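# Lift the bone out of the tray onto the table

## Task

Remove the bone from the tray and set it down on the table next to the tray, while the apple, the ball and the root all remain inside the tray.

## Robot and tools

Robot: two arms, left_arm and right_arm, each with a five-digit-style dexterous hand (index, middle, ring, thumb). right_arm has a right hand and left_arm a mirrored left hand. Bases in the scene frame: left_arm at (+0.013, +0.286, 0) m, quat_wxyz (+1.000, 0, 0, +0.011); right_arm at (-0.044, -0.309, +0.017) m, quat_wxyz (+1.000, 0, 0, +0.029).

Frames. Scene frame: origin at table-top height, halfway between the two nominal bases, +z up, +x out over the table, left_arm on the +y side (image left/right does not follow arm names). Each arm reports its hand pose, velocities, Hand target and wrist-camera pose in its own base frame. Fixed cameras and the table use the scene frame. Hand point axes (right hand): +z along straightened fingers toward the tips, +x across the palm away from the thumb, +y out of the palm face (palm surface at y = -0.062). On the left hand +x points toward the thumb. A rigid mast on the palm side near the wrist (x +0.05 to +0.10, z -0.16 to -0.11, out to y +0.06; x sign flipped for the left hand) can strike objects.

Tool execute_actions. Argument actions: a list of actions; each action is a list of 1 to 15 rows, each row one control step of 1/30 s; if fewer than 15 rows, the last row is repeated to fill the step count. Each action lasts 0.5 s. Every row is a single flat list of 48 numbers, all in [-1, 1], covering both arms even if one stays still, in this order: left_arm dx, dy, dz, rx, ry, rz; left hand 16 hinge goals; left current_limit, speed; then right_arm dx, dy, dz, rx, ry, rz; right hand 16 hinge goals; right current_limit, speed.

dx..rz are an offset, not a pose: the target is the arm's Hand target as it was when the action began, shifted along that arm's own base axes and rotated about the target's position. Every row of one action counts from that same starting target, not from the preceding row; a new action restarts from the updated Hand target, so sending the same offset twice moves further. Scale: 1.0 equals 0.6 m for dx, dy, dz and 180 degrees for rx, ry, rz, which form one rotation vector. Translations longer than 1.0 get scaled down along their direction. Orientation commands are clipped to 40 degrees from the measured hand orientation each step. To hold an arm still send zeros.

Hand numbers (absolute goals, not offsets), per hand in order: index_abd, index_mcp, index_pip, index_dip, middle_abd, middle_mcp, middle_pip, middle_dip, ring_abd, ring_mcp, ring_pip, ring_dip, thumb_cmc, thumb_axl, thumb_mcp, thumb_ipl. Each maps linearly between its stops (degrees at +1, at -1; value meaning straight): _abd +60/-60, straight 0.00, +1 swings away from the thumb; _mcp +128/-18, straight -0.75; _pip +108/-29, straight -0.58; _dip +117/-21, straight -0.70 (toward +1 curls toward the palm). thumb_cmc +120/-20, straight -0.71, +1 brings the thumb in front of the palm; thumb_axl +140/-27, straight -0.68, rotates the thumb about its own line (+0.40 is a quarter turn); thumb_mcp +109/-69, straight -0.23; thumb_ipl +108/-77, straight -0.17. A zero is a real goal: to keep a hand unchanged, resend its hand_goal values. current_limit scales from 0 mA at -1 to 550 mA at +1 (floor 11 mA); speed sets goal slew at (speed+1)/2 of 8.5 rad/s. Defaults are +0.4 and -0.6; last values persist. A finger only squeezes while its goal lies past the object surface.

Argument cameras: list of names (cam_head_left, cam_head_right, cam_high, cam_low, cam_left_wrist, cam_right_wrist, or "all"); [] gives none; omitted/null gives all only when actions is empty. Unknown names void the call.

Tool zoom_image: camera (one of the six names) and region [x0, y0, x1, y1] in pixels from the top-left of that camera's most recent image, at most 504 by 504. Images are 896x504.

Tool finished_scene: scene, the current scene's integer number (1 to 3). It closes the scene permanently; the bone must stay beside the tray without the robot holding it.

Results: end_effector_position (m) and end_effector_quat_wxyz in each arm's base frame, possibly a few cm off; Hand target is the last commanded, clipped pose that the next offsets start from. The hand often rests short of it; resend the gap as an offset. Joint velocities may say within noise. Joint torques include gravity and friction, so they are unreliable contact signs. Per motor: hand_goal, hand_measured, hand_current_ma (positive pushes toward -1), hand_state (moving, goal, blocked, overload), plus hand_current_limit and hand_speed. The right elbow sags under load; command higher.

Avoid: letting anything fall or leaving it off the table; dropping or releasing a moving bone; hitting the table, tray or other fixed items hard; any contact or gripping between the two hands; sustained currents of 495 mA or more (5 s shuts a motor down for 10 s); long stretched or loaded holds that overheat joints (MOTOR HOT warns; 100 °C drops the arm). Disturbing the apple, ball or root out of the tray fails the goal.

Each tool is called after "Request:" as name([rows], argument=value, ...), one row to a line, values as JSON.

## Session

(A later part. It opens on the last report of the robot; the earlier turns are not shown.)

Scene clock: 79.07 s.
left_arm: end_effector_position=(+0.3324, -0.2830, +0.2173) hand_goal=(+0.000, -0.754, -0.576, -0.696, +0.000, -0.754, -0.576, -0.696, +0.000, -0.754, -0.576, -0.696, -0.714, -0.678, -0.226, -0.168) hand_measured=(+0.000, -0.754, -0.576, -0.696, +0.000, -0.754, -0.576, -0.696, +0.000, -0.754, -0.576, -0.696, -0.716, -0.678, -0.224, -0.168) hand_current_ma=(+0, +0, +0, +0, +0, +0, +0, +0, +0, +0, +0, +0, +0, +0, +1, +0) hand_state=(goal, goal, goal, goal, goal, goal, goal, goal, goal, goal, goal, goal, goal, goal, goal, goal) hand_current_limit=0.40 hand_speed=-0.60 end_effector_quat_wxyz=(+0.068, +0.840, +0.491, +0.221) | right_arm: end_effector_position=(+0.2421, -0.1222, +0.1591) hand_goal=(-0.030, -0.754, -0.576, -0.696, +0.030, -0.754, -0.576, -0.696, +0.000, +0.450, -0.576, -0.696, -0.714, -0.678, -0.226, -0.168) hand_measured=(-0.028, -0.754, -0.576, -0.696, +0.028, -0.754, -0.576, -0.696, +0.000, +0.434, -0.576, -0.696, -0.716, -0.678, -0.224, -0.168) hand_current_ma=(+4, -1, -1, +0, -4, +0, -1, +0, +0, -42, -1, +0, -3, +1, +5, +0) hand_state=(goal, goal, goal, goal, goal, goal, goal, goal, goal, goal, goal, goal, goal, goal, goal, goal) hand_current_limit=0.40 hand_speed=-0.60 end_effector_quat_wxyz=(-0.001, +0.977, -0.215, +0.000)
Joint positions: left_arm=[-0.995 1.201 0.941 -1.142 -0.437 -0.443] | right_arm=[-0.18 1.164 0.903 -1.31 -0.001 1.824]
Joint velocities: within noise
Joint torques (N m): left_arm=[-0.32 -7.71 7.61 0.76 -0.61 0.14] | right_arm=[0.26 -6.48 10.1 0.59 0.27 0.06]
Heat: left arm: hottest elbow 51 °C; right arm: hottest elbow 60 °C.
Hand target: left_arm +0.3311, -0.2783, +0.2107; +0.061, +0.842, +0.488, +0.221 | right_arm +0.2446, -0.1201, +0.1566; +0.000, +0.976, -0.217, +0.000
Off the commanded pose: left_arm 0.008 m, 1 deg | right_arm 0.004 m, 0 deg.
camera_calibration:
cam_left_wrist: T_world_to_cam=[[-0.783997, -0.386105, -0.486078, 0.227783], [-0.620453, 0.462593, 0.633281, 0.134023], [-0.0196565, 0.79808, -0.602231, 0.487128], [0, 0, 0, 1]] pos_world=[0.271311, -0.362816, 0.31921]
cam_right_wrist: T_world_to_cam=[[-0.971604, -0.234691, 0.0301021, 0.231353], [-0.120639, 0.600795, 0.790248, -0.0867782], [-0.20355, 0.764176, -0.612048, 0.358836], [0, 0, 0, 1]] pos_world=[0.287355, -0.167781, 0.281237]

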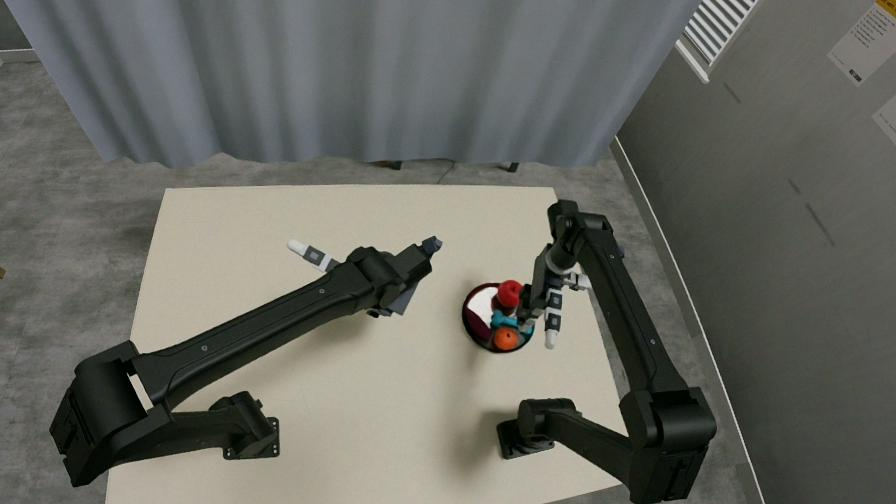

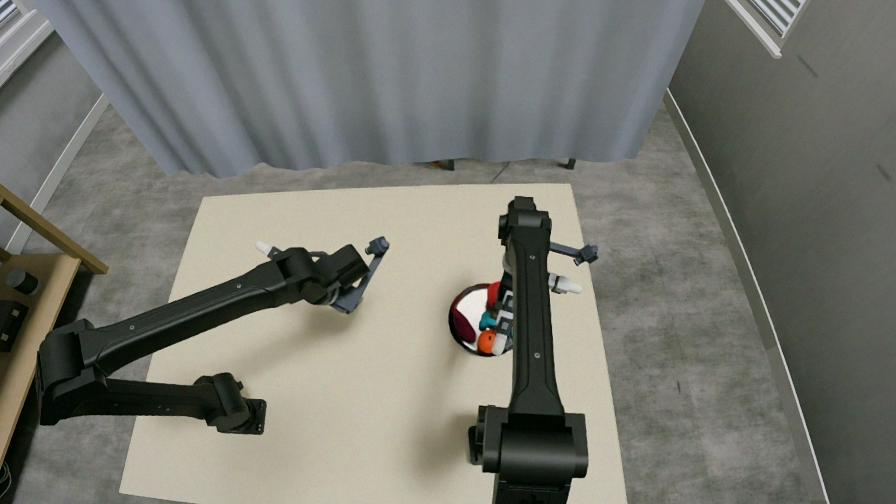

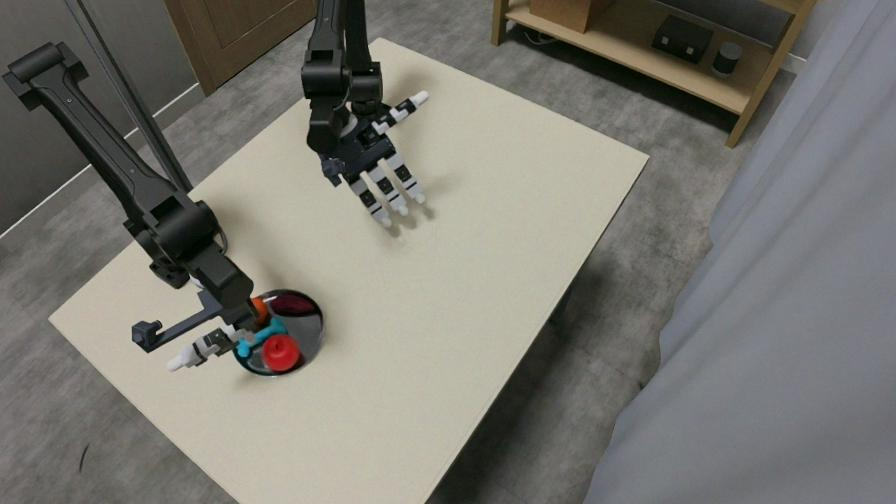

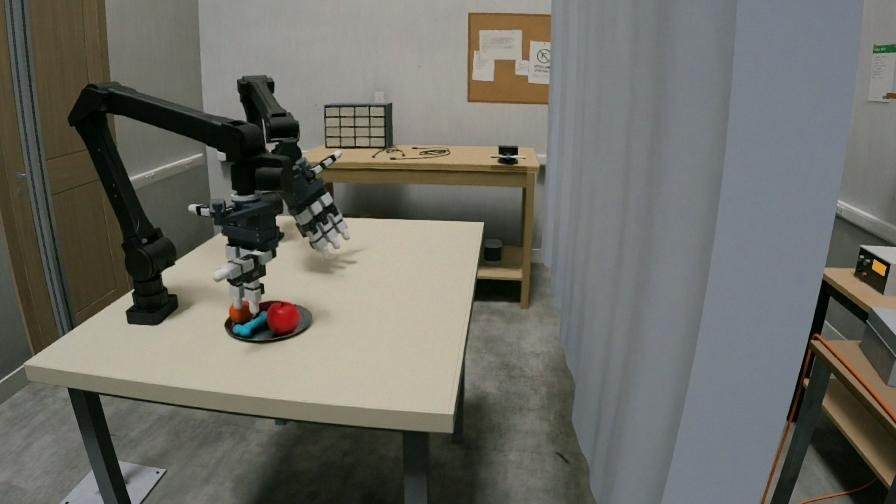

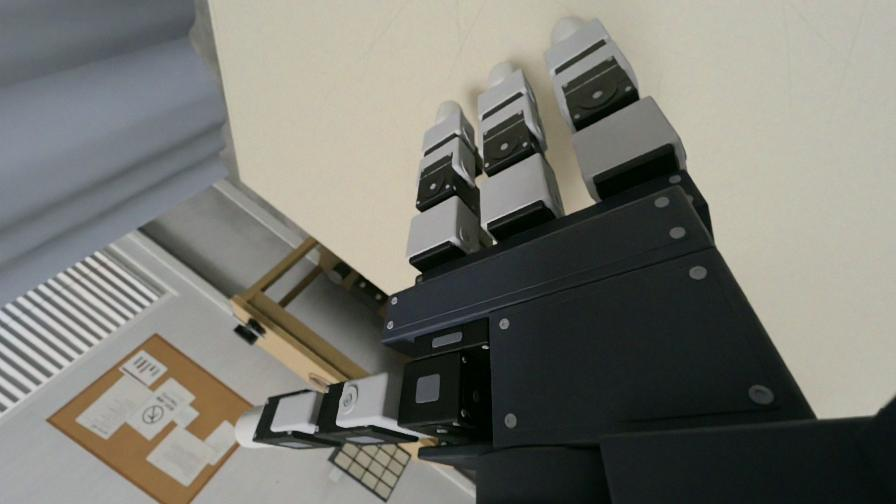

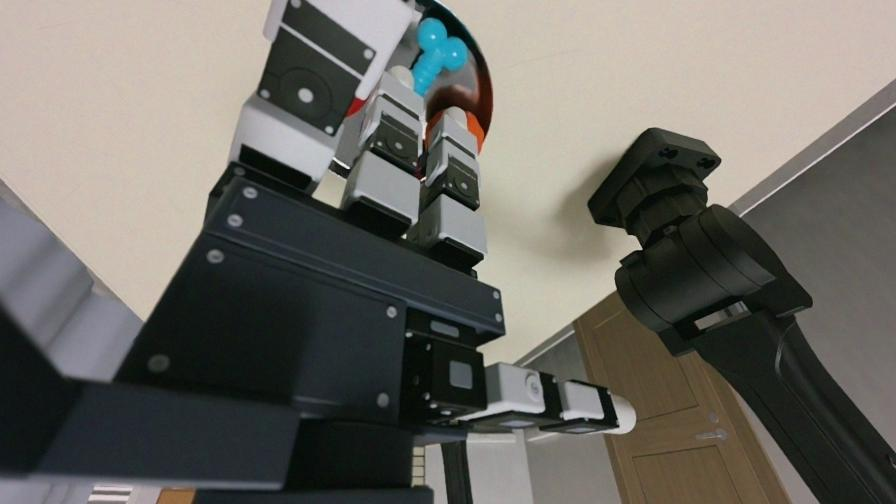

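Request:
zoom_image(camera="cam_right_wrist", region=[360, 0, 520, 150])

Request:
zoom_image(camera="cam_low", region=[200, 240, 340, 360])

Request:
zoom_image(camera="cam_high", region=[180, 270, 350, 390])

Request:
zoom_image(camera="cam_head_left", region=[440, 260, 600, 370])

Scaled by 3.150 from the camera's 896x504 image, which has a finer 1280x720 frame.

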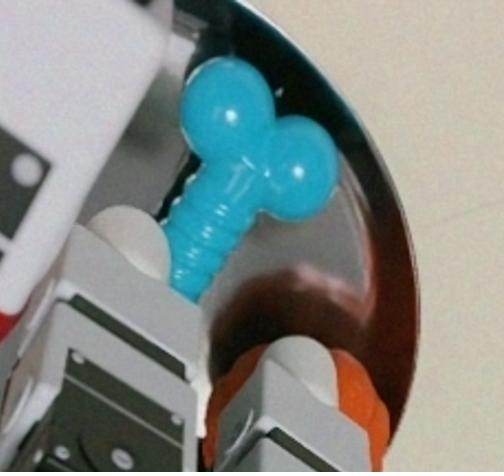

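Scaled by 3.600 from the camera's 896x504 image, which has a finer 1280x720 frame.

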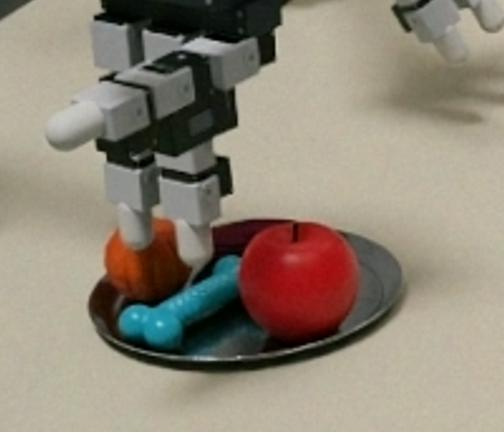

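Scaled by 2.965 from the camera's 896x504 image, which has a finer 1280x720 frame.

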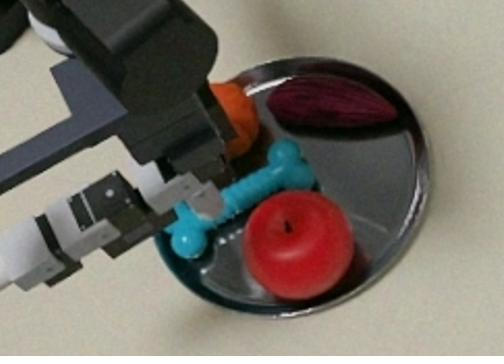

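Scaled by 3.150 from the camera's 896x504 image, which has a finer 1280x720 frame.

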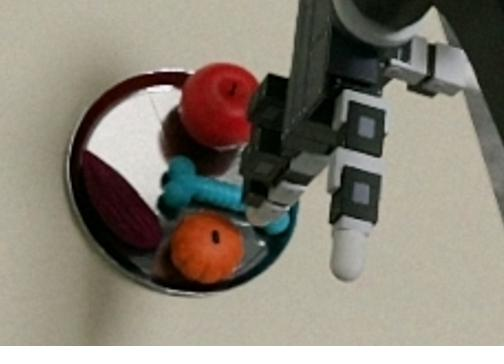

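Request:
execute_actions([
  [[0,0,0,0,0,0,0,-0.754,-0.576,-0.696,0,-0.754,-0.576,-0.696,0,-0.754,-0.576,-0.696,-0.714,-0.678,-0.226,-0.168,0.4,-0.6,0.0085,-0.0045,0,0,0,0,0,-0.754,-0.576,-0.696,0.01,-0.754,-0.576,-0.696,0,0.45,-0.576,-0.696,-0.714,-0.678,-0.226,-0.168,0.4,-0.6]],
  [[0,0,0,0,0,0,0,-0.754,-0.576,-0.696,0,-0.754,-0.576,-0.696,0,-0.754,-0.576,-0.696,-0.714,-0.678,-0.226,-0.168,0.4,-0.6,0,0,-0.02,0,0,0,0,-0.754,-0.576,-0.696,0.01,-0.754,-0.576,-0.696,0,0.45,-0.576,-0.696,-0.714,-0.678,-0.226,-0.168,0.4,-0.6]],
], cameras=["cam_right_wrist", "cam_low", "cam_high", "cam_head_left"])

Scene clock: 90.93 s.
left_arm: end_effector_position=(+0.3324, -0.2830, +0.2173) hand_goal=(+0.000, -0.754, -0.576, -0.696, +0.000, -0.754, -0.576, -0.696, +0.000, -0.754, -0.576, -0.696, -0.714, -0.678, -0.226, -0.168) hand_measured=(+0.000, -0.754, -0.576, -0.696, +0.000, -0.754, -0.576, -0.696, +0.000, -0.754, -0.576, -0.696, -0.716, -0.678, -0.224, -0.168) hand_current_ma=(+0, +0, +0, +0, +0, +0, +0, +0, +0, +0, +0, +0, +0, +0, +1, +0) hand_state=(goal, goal, goal, goal, goal, goal, goal, goal, goal, goal, goal, goal, goal, goal, goal, goal) hand_current_limit=0.40 hand_speed=-0.60 end_effector_quat_wxyz=(+0.068, +0.840, +0.491, +0.221) | right_arm: end_effector_position=(+0.2490, -0.1235, +0.1493) hand_goal=(+0.000, -0.754, -0.576, -0.696, +0.010, -0.754, -0.576, -0.696, +0.000, +0.450, -0.576, -0.696, -0.714, -0.678, -0.226, -0.168) hand_measured=(-0.002, -0.754, -0.576, -0.696, +0.014, -0.754, -0.576, -0.696, +0.000, +0.434, -0.576, -0.696, -0.716, -0.678, -0.224, -0.168) hand_current_ma=(-4, -1, -1, +0, +5, +0, -1, +0, +0, -42, -1, +0, -3, +1, +5, +0) hand_state=(goal, goal, goal, goal, goal, goal, goal, goal, goal, goal, goal, goal, goal, goal, goal, goal) hand_current_limit=0.40 hand_speed=-0.60 end_effector_quat_wxyz=(-0.001, +0.977, -0.215, +0.004)
Joint positions: left_arm=[-0.995 1.201 0.941 -1.142 -0.437 -0.443] | right_arm=[-0.18 1.186 0.894 -1.271 -0.001 1.824]
Joint torques (N m): left_arm=[-0.38 -7.71 7.64 0.73 -0.61 0.14] | right_arm=[-0.21 -6.53 9.63 0.61 0.27 0.01]
Heat: left arm: hottest elbow 52 °C; right arm: hottest elbow 61 °C.
Hand target: left_arm +0.3311, -0.2783, +0.2107; +0.061, +0.842, +0.488, +0.221 | right_arm +0.2498, -0.1228, +0.1447; +0.000, +0.976, -0.217, +0.000
Off the commanded pose: left_arm 0.008 m, 1 deg | right_arm 0.005 m, 1 deg.
camera_calibration:
cam_right_wrist: T_world_to_cam=[[-0.971794, -0.234653, 0.0235596, 0.239153], [-0.126202, 0.60183, 0.78859, -0.0756857], [-0.199224, 0.763373, -0.614468, 0.354415], [0, 0, 0, 1]] pos_world=[0.293464, -0.168883, 0.271827]
Images, in order (width x height): cam_head_left 896x504, cam_high 896x504, cam_low 896x504, cam_right_wrist 896x504.

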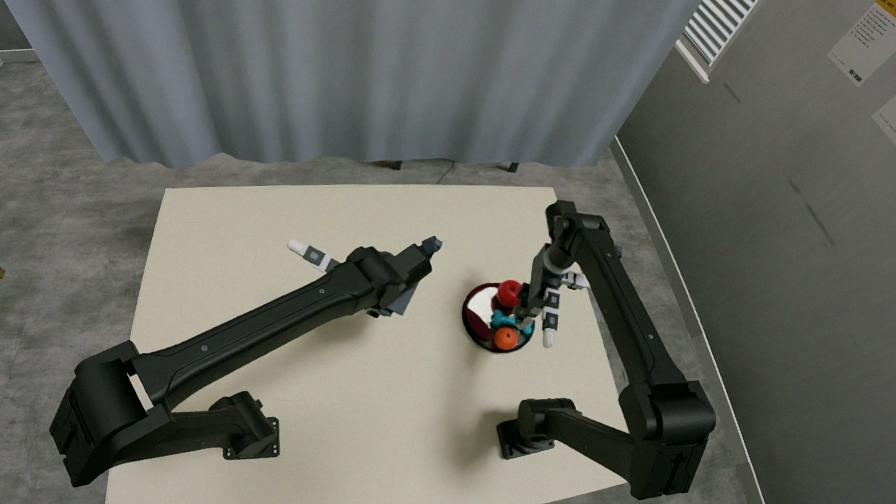

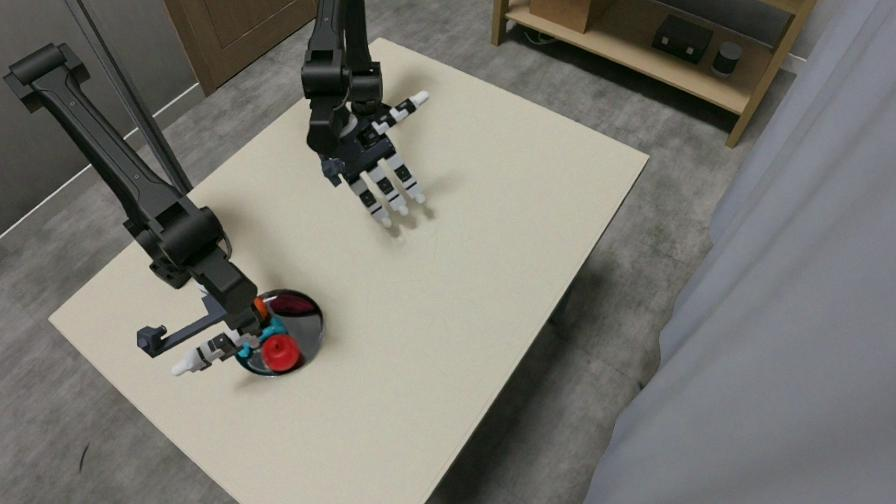

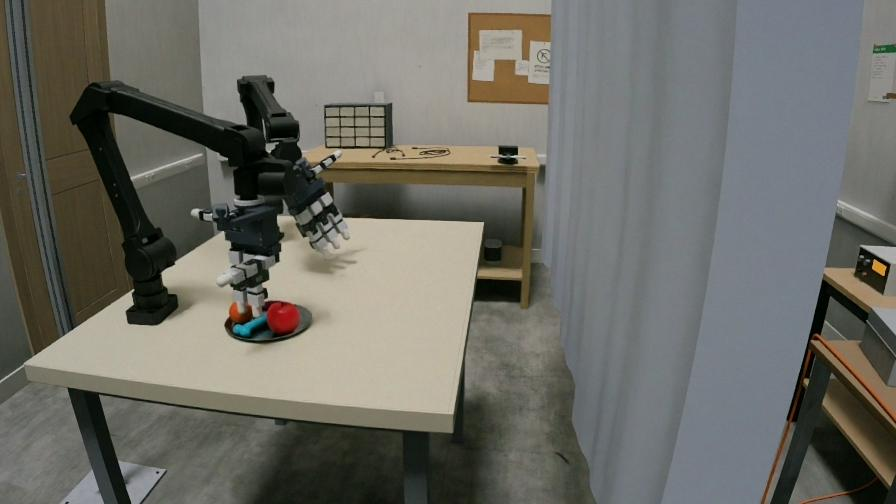

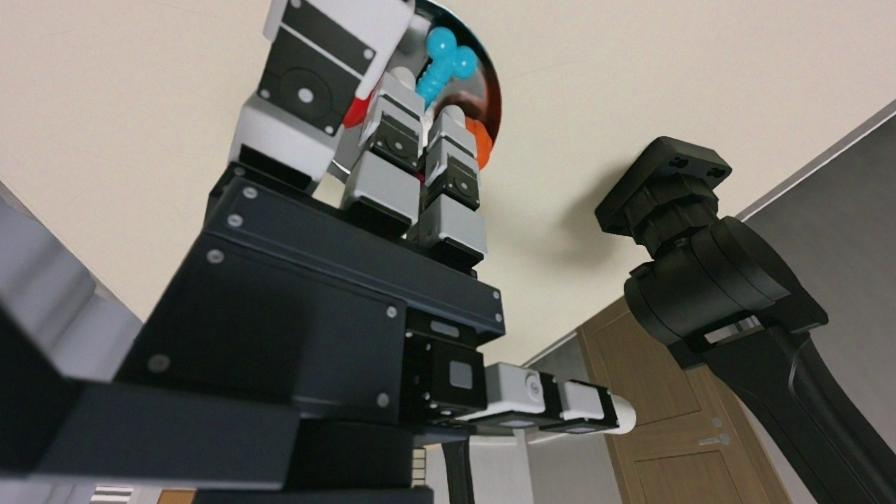

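Request:
zoom_image(camera="cam_right_wrist", region=[360, 0, 520, 150])

Request:
zoom_image(camera="cam_low", region=[200, 240, 340, 360])

Request:
zoom_image(camera="cam_high", region=[180, 270, 350, 390])

Scaled by 3.150 from the camera's 896x504 image, which has a finer 1280x720 frame.

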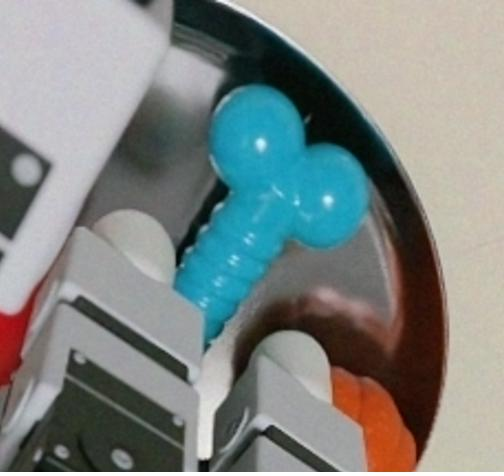

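Scaled by 3.600 from the camera's 896x504 image, which has a finer 1280x720 frame.

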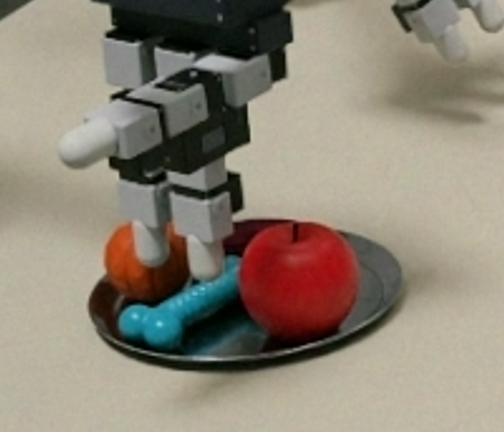

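Scaled by 2.965 from the camera's 896x504 image, which has a finer 1280x720 frame.

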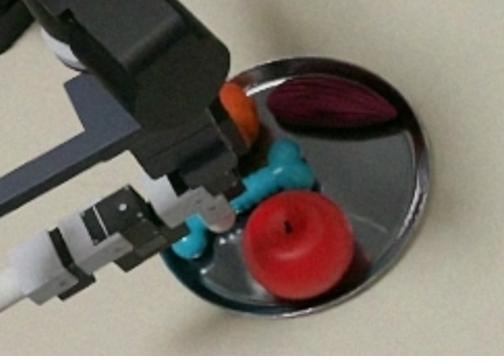

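Request:
execute_actions([
  [[0,0,0,0,0,0,0,-0.754,-0.576,-0.696,0,-0.754,-0.576,-0.696,0,-0.754,-0.576,-0.696,-0.714,-0.678,-0.226,-0.168,0.4,-0.6,-0.0035,0.001,-0.025,0,0,0,0,-0.754,-0.576,-0.696,0.0,-0.754,-0.576,-0.696,0,0.45,-0.576,-0.696,-0.714,-0.678,-0.226,-0.168,0.4,-0.6]],
], cameras=["cam_right_wrist", "cam_low"])

Request:
zoom_image(camera="cam_right_wrist", region=[360, 0, 520, 150])

Request:
zoom_image(camera="cam_low", region=[200, 240, 340, 360])

Scene clock: 97.10 s.
left_arm: end_effector_position=(+0.3324, -0.2830, +0.2173) hand_goal=(+0.000, -0.754, -0.576, -0.696, +0.000, -0.754, -0.576, -0.696, +0.000, -0.754, -0.576, -0.696, -0.714, -0.678, -0.226, -0.168) hand_measured=(+0.000, -0.754, -0.576, -0.696, +0.000, -0.754, -0.576, -0.696, +0.000, -0.754, -0.576, -0.696, -0.716, -0.678, -0.224, -0.168) hand_current_ma=(+0, +0, +0, +0, +0, +0, +0, +0, +0, +0, +0, +0, +0, +0, +1, +0) hand_state=(goal, goal, goal, goal, goal, goal, goal, goal, goal, goal, goal, goal, goal, goal, goal, goal) hand_current_limit=0.40 hand_speed=-0.60 end_effector_quat_wxyz=(+0.068, +0.840, +0.491, +0.221) | right_arm: end_effector_position=(+0.2466, -0.1231, +0.1334) hand_goal=(+0.000, -0.754, -0.576, -0.696, +0.000, -0.754, -0.576, -0.696, +0.000, +0.450, -0.576, -0.696, -0.714, -0.678, -0.226, -0.168) hand_measured=(-0.002, -0.754, -0.576, -0.696, +0.004, -0.754, -0.576, -0.696, +0.000, +0.434, -0.576, -0.696, -0.716, -0.678, -0.224, -0.168) hand_current_ma=(-4, -1, -1, +0, +5, +0, -1, +0, +0, -42, -1, +0, -3, +1, +5, +0) hand_state=(goal, goal, goal, goal, goal, goal, goal, goal, goal, goal, goal, goal, goal, goal, goal, goal) hand_current_limit=0.40 hand_speed=-0.60 end_effector_quat_wxyz=(-0.001, +0.977, -0.215, +0.003)
Joint positions: left_arm=[-0.995 1.201 0.941 -1.142 -0.437 -0.443] | right_arm=[-0.18 1.196 0.858 -1.228 -0.001 1.824]
Joint torques (N m): left_arm=[-0.44 -7.71 7.65 0.72 -0.61 0.15] | right_arm=[-0.15 -6.59 9.63 0.59 0.27 0.01]
Heat: left arm: hottest elbow 52 °C; right arm: hottest elbow 60 °C.
Hand target: left_arm +0.3311, -0.2783, +0.2107; +0.061, +0.842, +0.488, +0.221 | right_arm +0.2477, -0.1222, +0.1296; +0.000, +0.976, -0.217, +0.000
Off the commanded pose: left_arm 0.008 m, 1 deg | right_arm 0.004 m, 0 deg.
camera_calibration:
cam_right_wrist: T_world_to_cam=[[-0.971731, -0.234654, 0.0260074, 0.237032], [-0.124108, 0.601419, 0.789235, -0.0644095], [-0.200839, 0.763696, -0.61354, 0.344169], [0, 0, 0, 1]] pos_world=[0.29146, -0.168482, 0.255831]
Images, in order (width x height): cam_low 896x504, cam_right_wrist 896x504.

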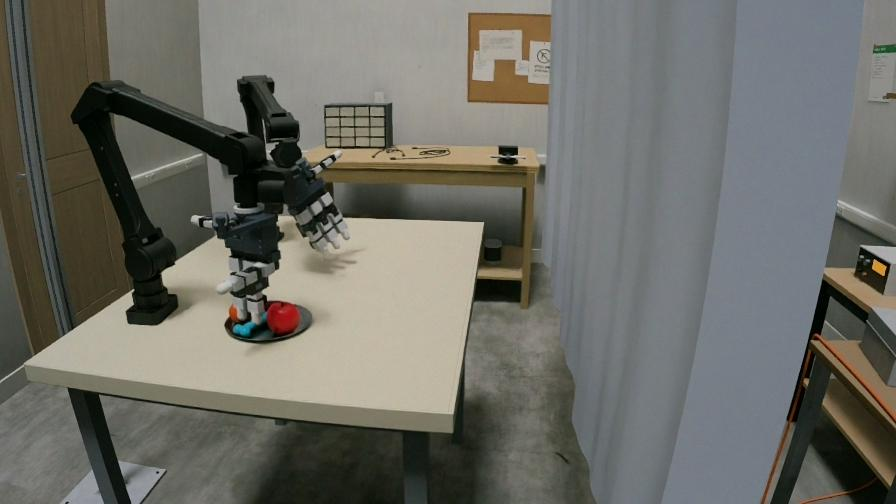

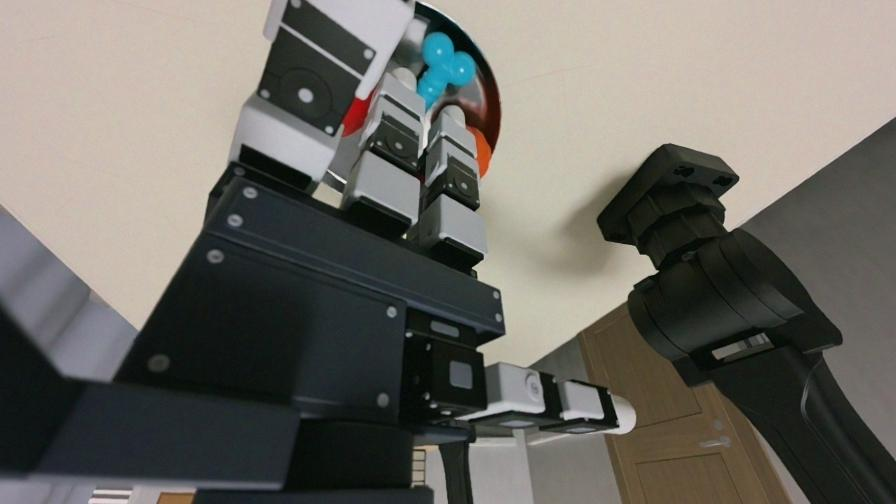

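Scaled by 3.150 from the camera's 896x504 image, which has a finer 1280x720 frame.

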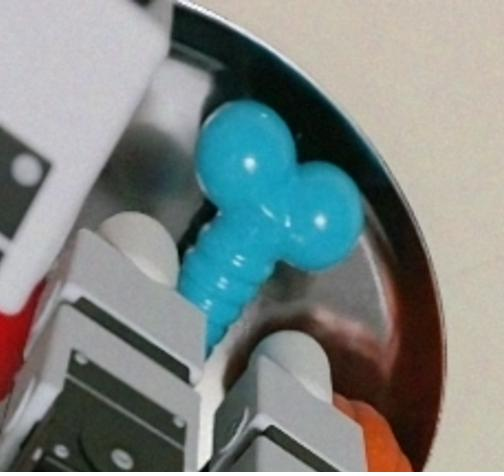

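Scaled by 3.600 from the camera's 896x504 image, which has a finer 1280x720 frame.

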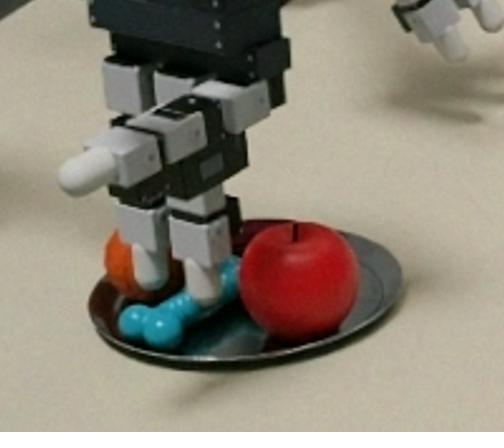

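Request:
execute_actions([
  [[0,0,0,0,0,0,0,-0.754,-0.576,-0.696,0,-0.754,-0.576,-0.696,0,-0.754,-0.576,-0.696,-0.714,-0.678,-0.226,-0.168,0.4,-0.6,0,0,-0.0275,0,0,0,0,-0.754,-0.576,-0.696,0.0,-0.754,-0.576,-0.696,0,0.45,-0.576,-0.696,-0.714,-0.678,-0.226,-0.168,0.4,-0.6]],
], cameras=["cam_right_wrist", "cam_low"])

Request:
zoom_image(camera="cam_right_wrist", region=[360, 0, 520, 150])

Request:
zoom_image(camera="cam_low", region=[200, 240, 340, 360])

Scene clock: 101.17 s.
left_arm: end_effector_position=(+0.3324, -0.2830, +0.2173) hand_goal=(+0.000, -0.754, -0.576, -0.696, +0.000, -0.754, -0.576, -0.696, +0.000, -0.754, -0.576, -0.696, -0.714, -0.678, -0.226, -0.168) hand_measured=(+0.000, -0.754, -0.576, -0.696, +0.000, -0.754, -0.576, -0.696, +0.000, -0.754, -0.576, -0.696, -0.716, -0.678, -0.224, -0.168) hand_current_ma=(+0, +0, +0, +0, +0, +0, +0, +0, +0, +0, +0, +0, +0, +0, +1, +0) hand_state=(goal, goal, goal, goal, goal, goal, goal, goal, goal, goal, goal, goal, goal, goal, goal, goal) hand_current_limit=0.40 hand_speed=-0.60 end_effector_quat_wxyz=(+0.068, +0.840, +0.491, +0.221) | right_arm: end_effector_position=(+0.2470, -0.1233, +0.1183) hand_goal=(+0.000, -0.754, -0.576, -0.696, +0.000, -0.754, -0.576, -0.696, +0.000, +0.450, -0.576, -0.696, -0.714, -0.678, -0.226, -0.168) hand_measured=(+0.000, -0.752, -0.576, -0.696, -0.002, -0.754, -0.576, -0.696, +0.000, +0.434, -0.576, -0.696, -0.716, -0.678, -0.224, -0.168) hand_current_ma=(+0, +3, -1, +0, -1, +0, -1, +0, +0, -42, -1, +0, -3, +1, +5, +0) hand_state=(goal, goal, goal, goal, goal, goal, goal, goal, goal, goal, goal, goal, goal, goal, goal, goal) hand_current_limit=0.40 hand_speed=-0.60 end_effector_quat_wxyz=(+0.000, +0.977, -0.215, +0.003)
Joint positions: left_arm=[-0.995 1.201 0.941 -1.142 -0.437 -0.443] | right_arm=[-0.18 1.213 0.829 -1.181 0 1.824]
Joint torques (N m): left_arm=[-0.38 -7.77 7.64 0.72 -0.61 0.14] | right_arm=[-0.15 -6.59 9.25 0.7 0.25 0.01]
Heat: left arm: hottest elbow 52 °C; right arm: hottest elbow 60 °C.
Hand target: left_arm +0.3311, -0.2783, +0.2107; +0.061, +0.842, +0.488, +0.221 | right_arm +0.2478, -0.1223, +0.1132; +0.000, +0.976, -0.217, +0.000
Off the commanded pose: left_arm 0.008 m, 1 deg | right_arm 0.005 m, 0 deg.
camera_calibration:
cam_right_wrist: T_world_to_cam=[[-0.971747, -0.23463, 0.0256013, 0.237703], [-0.124614, 0.602148, 0.7886, -0.0519812], [-0.200445, 0.763129, -0.614374, 0.33501], [0, 0, 0, 1]] pos_world=[0.291661, -0.168583, 0.240728]
Images, in order (width x height): cam_low 896x504, cam_right_wrist 896x504.

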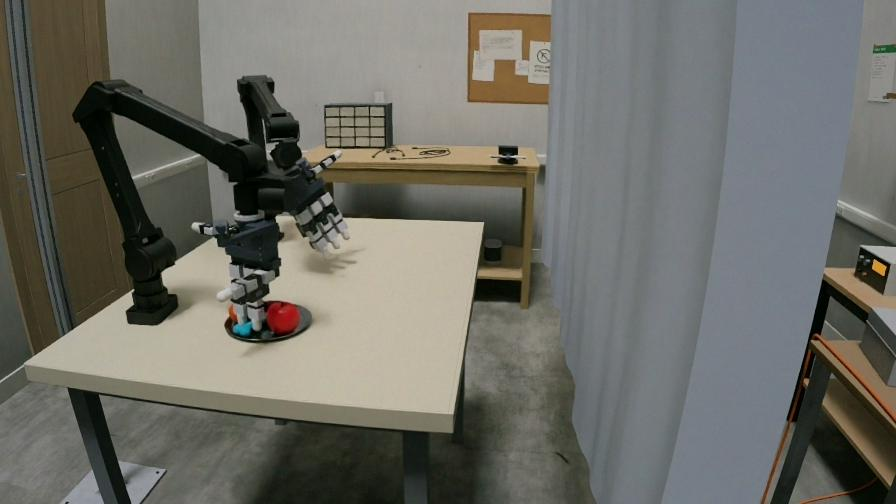

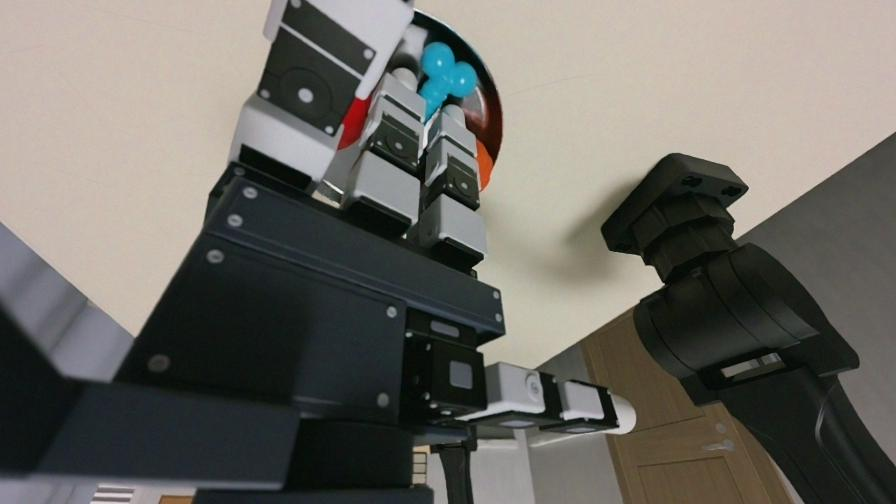

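Scaled by 3.150 from the camera's 896x504 image, which has a finer 1280x720 frame.

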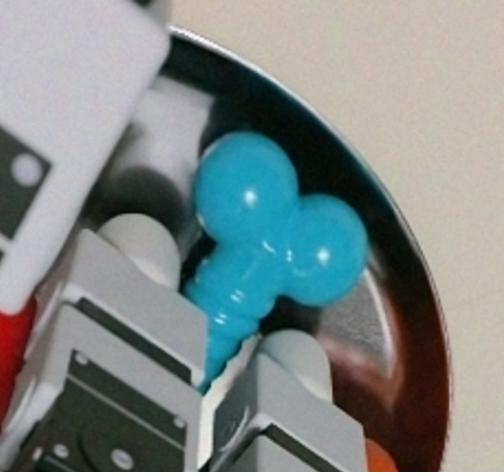

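Scaled by 3.600 from the camera's 896x504 image, which has a finer 1280x720 frame.

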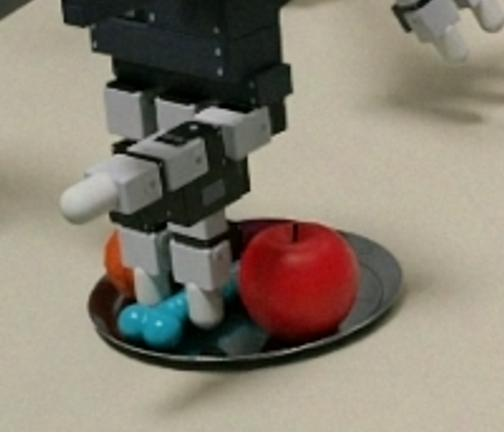

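Request:
execute_actions([
  [[0,0,0,0,0,0,0,-0.754,-0.576,-0.696,0,-0.754,-0.576,-0.696,0,-0.754,-0.576,-0.696,-0.714,-0.678,-0.226,-0.168,0.4,-0.6,0,0,-0.006,0,0,0,0,-0.754,-0.576,-0.696,0.0,-0.754,-0.576,-0.696,0,0.45,-0.576,-0.696,-0.714,-0.678,-0.226,-0.168,0.4,-0.6]],
  [[0,0,0,0,0,0,0,-0.754,-0.576,-0.696,0,-0.754,-0.576,-0.696,0,-0.754,-0.576,-0.696,-0.714,-0.678,-0.226,-0.168,0.4,-0.6,0,0,0,0,0,0,0.13,-0.754,-0.576,-0.696,-0.13,-0.754,-0.576,-0.696,0,0.45,-0.576,-0.696,-0.714,-0.678,-0.226,-0.168,0.4,-0.9]],
  [[0,0,0,0,0,0,0,-0.754,-0.576,-0.696,0,-0.754,-0.576,-0.696,0,-0.754,-0.576,-0.696,-0.714,-0.678,-0.226,-0.168,0.4,-0.6,0,0,0,0,0,0,0.13,-0.754,-0.576,-0.696,-0.13,-0.754,-0.576,-0.696,0,0.45,-0.576,-0.696,-0.714,-0.678,-0.226,-0.168,0.4,-0.9]],
], cameras=["cam_right_wrist", "cam_low"])

Request:
zoom_image(camera="cam_right_wrist", region=[360, 0, 520, 150])

Request:
zoom_image(camera="cam_low", region=[200, 240, 340, 360])

Scene clock: 105.97 s.
left_arm: end_effector_position=(+0.3324, -0.2830, +0.2173) hand_goal=(+0.000, -0.754, -0.576, -0.696, +0.000, -0.754, -0.576, -0.696, +0.000, -0.754, -0.576, -0.696, -0.714, -0.678, -0.226, -0.168) hand_measured=(+0.000, -0.754, -0.576, -0.696, +0.000, -0.754, -0.576, -0.696, +0.000, -0.754, -0.576, -0.696, -0.716, -0.678, -0.224, -0.168) hand_current_ma=(+0, +0, +0, +0, +0, +0, +0, +0, +0, +0, +0, +0, +0, +0, +1, +0) hand_state=(goal, goal, goal, goal, goal, goal, goal, goal, goal, goal, goal, goal, goal, goal, goal, goal) hand_current_limit=0.40 hand_speed=-0.60 end_effector_quat_wxyz=(+0.068, +0.840, +0.491, +0.221) | right_arm: end_effector_position=(+0.2470, -0.1233, +0.1154) hand_goal=(+0.130, -0.754, -0.576, -0.696, -0.130, -0.754, -0.576, -0.696, +0.000, +0.450, -0.576, -0.696, -0.714, -0.678, -0.226, -0.168) hand_measured=(+0.036, -0.752, -0.576, -0.696, -0.042, -0.754, -0.576, -0.696, +0.000, +0.434, -0.576, -0.696, -0.716, -0.678, -0.224, -0.168) hand_current_ma=(-299, +5, -1, +0, +273, +0, -1, +0, +0, -42, -1, +0, -3, +1, +5, +0) hand_state=(blocked, goal, goal, goal, blocked, goal, goal, goal, goal, goal, goal, goal, goal, goal, goal, goal) hand_current_limit=0.40 hand_speed=-0.90 end_effector_quat_wxyz=(+0.000, +0.977, -0.215, +0.004)
Joint positions: left_arm=[-0.995 1.201 0.941 -1.142 -0.437 -0.443] | right_arm=[-0.18 1.215 0.823 -1.171 0 1.824]
Joint torques (N m): left_arm=[-0.44 -7.88 7.66 0.73 -0.61 0.15] | right_arm=[-0.15 -6.36 9.2 0.73 0.24 0.01]
Heat: left arm: hottest elbow 52 °C; right arm: hottest elbow 60 °C.
Hand target: left_arm +0.3311, -0.2783, +0.2107; +0.061, +0.842, +0.488, +0.221 | right_arm +0.2476, -0.1222, +0.1096; +0.000, +0.976, -0.217, +0.000
Off the commanded pose: left_arm 0.008 m, 1 deg | right_arm 0.006 m, 0 deg.
camera_calibration:
cam_right_wrist: T_world_to_cam=[[-0.971798, -0.234587, 0.02404, 0.237976], [-0.126, 0.602715, 0.787946, -0.0491394], [-0.199331, 0.762695, -0.615275, 0.333066], [0, 0, 0, 1]] pos_world=[0.291463, -0.168584, 0.237925]
Images, in order (width x height): cam_low 896x504, cam_right_wrist 896x504.

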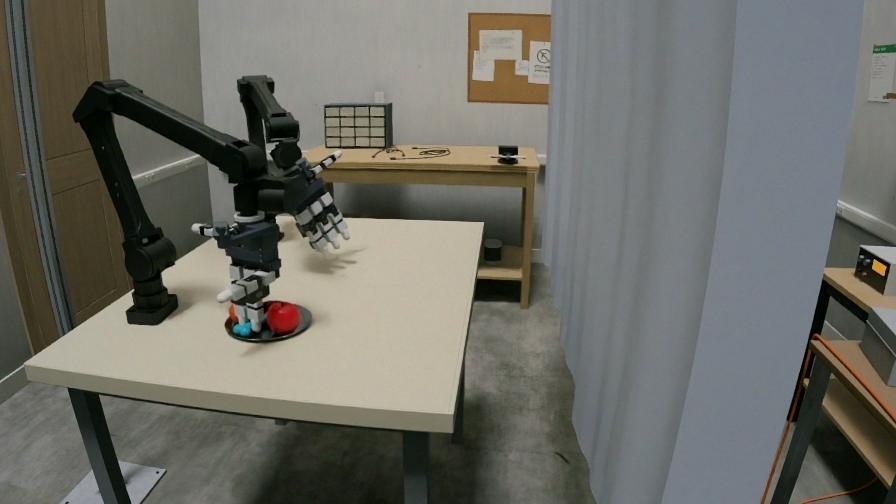

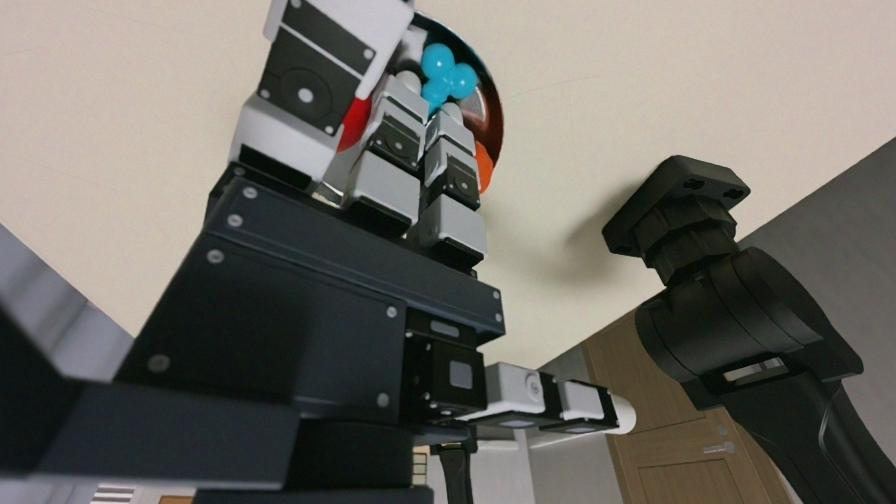

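Scaled by 3.150 from the camera's 896x504 image, which has a finer 1280x720 frame.

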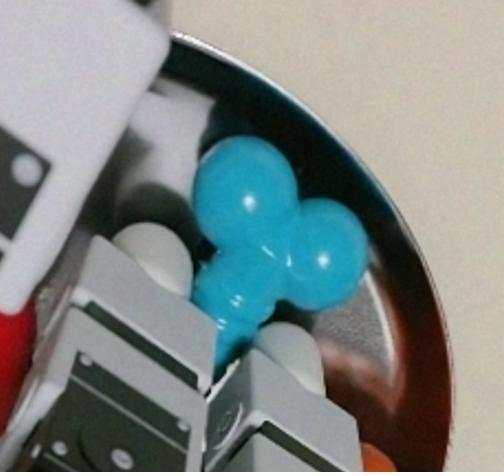

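Scaled by 3.600 from the camera's 896x504 image, which has a finer 1280x720 frame.

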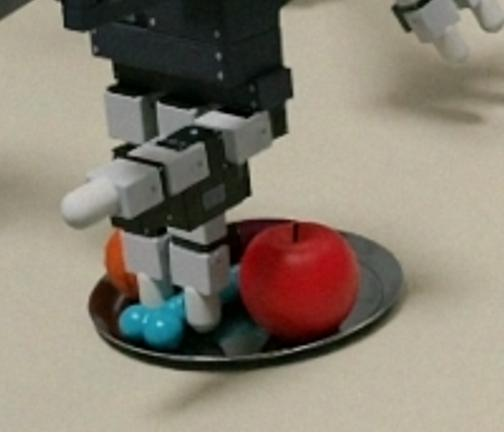

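Request:
execute_actions([
  [[0,0,0,0,0,0,0,-0.754,-0.576,-0.696,0,-0.754,-0.576,-0.696,0,-0.754,-0.576,-0.696,-0.714,-0.678,-0.226,-0.168,0.4,-0.6,0,0,0,0,0,0,0.17,-0.754,-0.576,-0.696,-0.17,-0.754,-0.576,-0.696,0,0.45,-0.576,-0.696,-0.714,-0.678,-0.226,-0.168,0.4,-0.9]],
  [[0,0,0,0,0,0,0,-0.754,-0.576,-0.696,0,-0.754,-0.576,-0.696,0,-0.754,-0.576,-0.696,-0.714,-0.678,-0.226,-0.168,0.4,-0.6,0.01,0,0.03,0,0,0,0.17,-0.754,-0.576,-0.696,-0.17,-0.754,-0.576,-0.696,0,0.45,-0.576,-0.696,-0.714,-0.678,-0.226,-0.168,0.4,-0.9]],
  [[0,0,0,0,0,0,0,-0.754,-0.576,-0.696,0,-0.754,-0.576,-0.696,0,-0.754,-0.576,-0.696,-0.714,-0.678,-0.226,-0.168,0.4,-0.6,0.01,0,0.04,0,0,0,0.17,-0.754,-0.576,-0.696,-0.17,-0.754,-0.576,-0.696,0,0.45,-0.576,-0.696,-0.714,-0.678,-0.226,-0.168,0.4,-0.9]],
], cameras=["cam_right_wrist", "cam_low", "cam_high"])

Request:
zoom_image(camera="cam_right_wrist", region=[360, 0, 520, 150])

Request:
zoom_image(camera="cam_low", region=[200, 240, 340, 360])

Scene clock: 112.87 s.
left_arm: end_effector_position=(+0.3324, -0.2830, +0.2173) hand_goal=(+0.000, -0.754, -0.576, -0.696, +0.000, -0.754, -0.576, -0.696, +0.000, -0.754, -0.576, -0.696, -0.714, -0.678, -0.226, -0.168) hand_measured=(+0.000, -0.754, -0.576, -0.696, +0.000, -0.754, -0.576, -0.696, +0.000, -0.754, -0.576, -0.696, -0.716, -0.678, -0.224, -0.168) hand_current_ma=(+0, +0, +0, +0, +0, +0, +0, +0, +0, +0, +0, +0, +0, +0, +1, +0) hand_state=(goal, goal, goal, goal, goal, goal, goal, goal, goal, goal, goal, goal, goal, goal, goal, goal) hand_current_limit=0.40 hand_speed=-0.60 end_effector_quat_wxyz=(+0.068, +0.840, +0.491, +0.221) | right_arm: end_effector_position=(+0.2431, -0.1226, +0.1364) hand_goal=(+0.170, -0.754, -0.576, -0.696, -0.170, -0.754, -0.576, -0.696, +0.000, +0.450, -0.576, -0.696, -0.714, -0.678, -0.226, -0.168) hand_measured=(+0.042, -0.754, -0.576, -0.696, -0.044, -0.752, -0.576, -0.696, +0.000, +0.434, -0.576, -0.696, -0.716, -0.678, -0.224, -0.168) hand_current_ma=(-385, +0, -1, +0, +385, +4, +1, +0, +0, -42, -1, +0, -3, +1, +6, +0) hand_state=(blocked, goal, goal, goal, blocked, goal, goal, goal, goal, goal, goal, goal, goal, goal, goal, goal) hand_current_limit=0.40 hand_speed=-0.90 end_effector_quat_wxyz=(+0.001, +0.976, -0.216, -0.019)
Joint positions: left_arm=[-0.995 1.201 0.941 -1.142 -0.437 -0.443] | right_arm=[-0.18 1.215 0.876 -1.269 0 1.825]
Joint torques (N m): left_arm=[-0.38 -7.77 7.65 0.75 -0.61 0.14] | right_arm=[0.44 -7.41 13.96 -0.05 0.23 0.06]
Heat: left arm: hottest elbow 52 °C; right arm: hottest elbow 60 °C.
Hand target: left_arm +0.3311, -0.2783, +0.2107; +0.061, +0.842, +0.488, +0.221 | right_arm +0.2597, -0.1223, +0.1517; +0.000, +0.976, -0.217, +0.000
Off the commanded pose: left_arm 0.008 m, 1 deg | right_arm 0.022 m, 2 deg.
camera_calibration:
cam_right_wrist: T_world_to_cam=[[-0.970081, -0.233878, 0.0651384, 0.227845], [-0.0902451, 0.596451, 0.79756, -0.0774941], [-0.225384, 0.76782, -0.599712, 0.349539], [0, 0, 0, 1]] pos_world=[0.292815, -0.168874, 0.256588]
Images, in order (width x height): cam_high 896x504, cam_low 896x504, cam_right_wrist 896x504.

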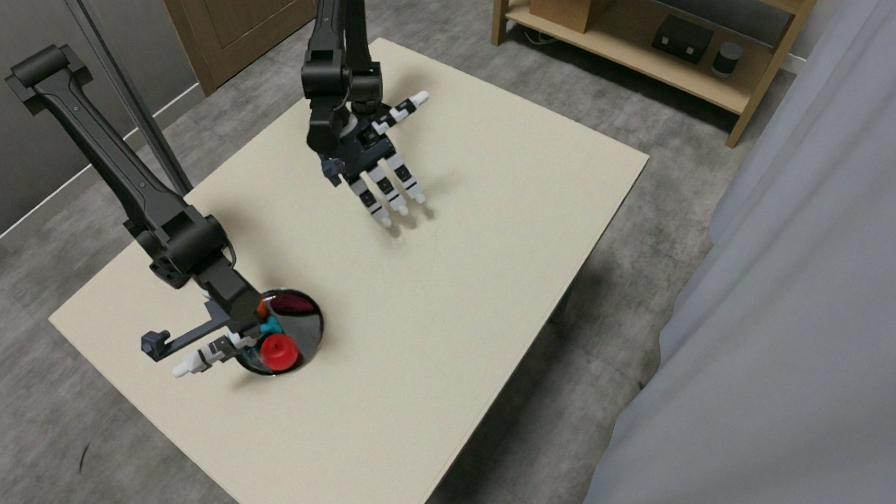

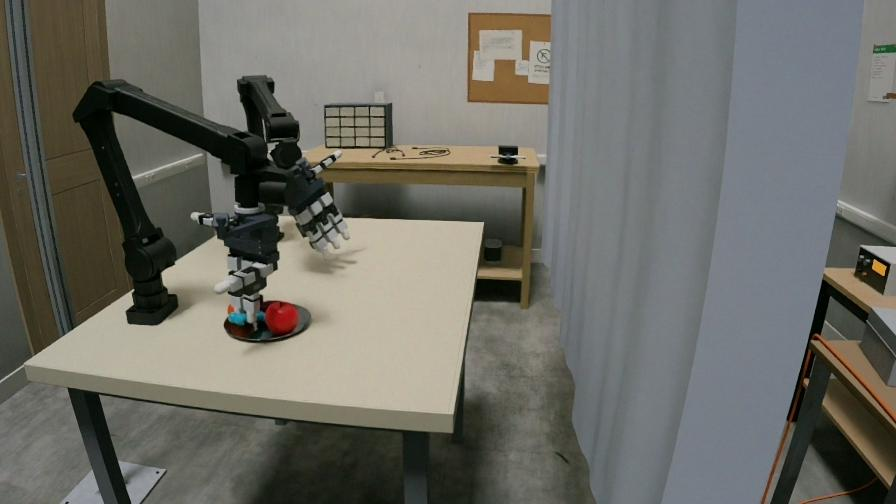

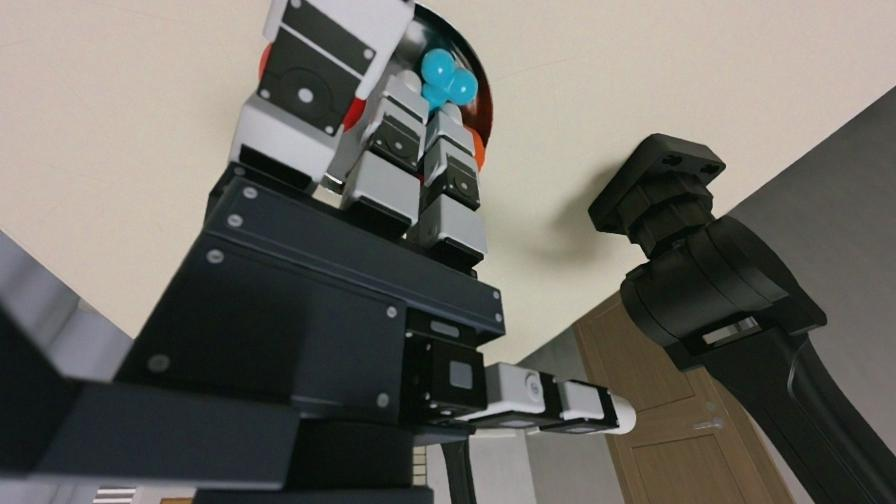

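Scaled by 3.150 from the camera's 896x504 image, which has a finer 1280x720 frame.

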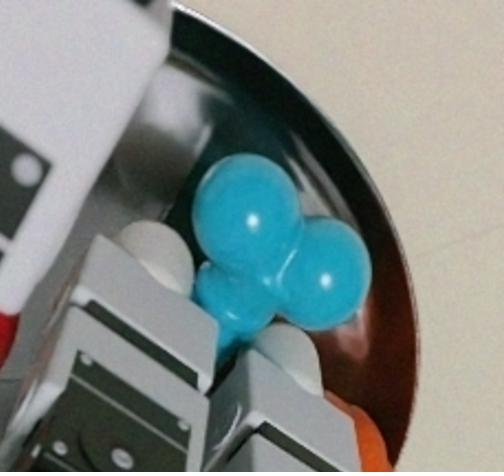

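Scaled by 3.600 from the camera's 896x504 image, which has a finer 1280x720 frame.

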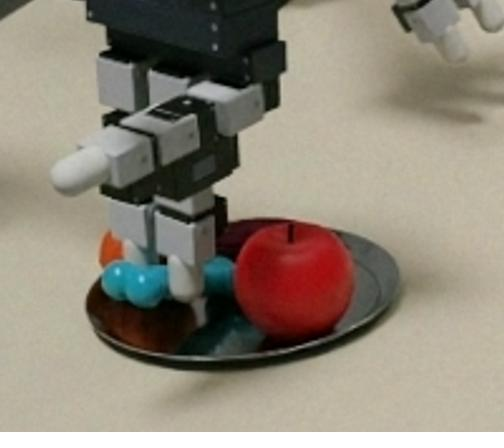

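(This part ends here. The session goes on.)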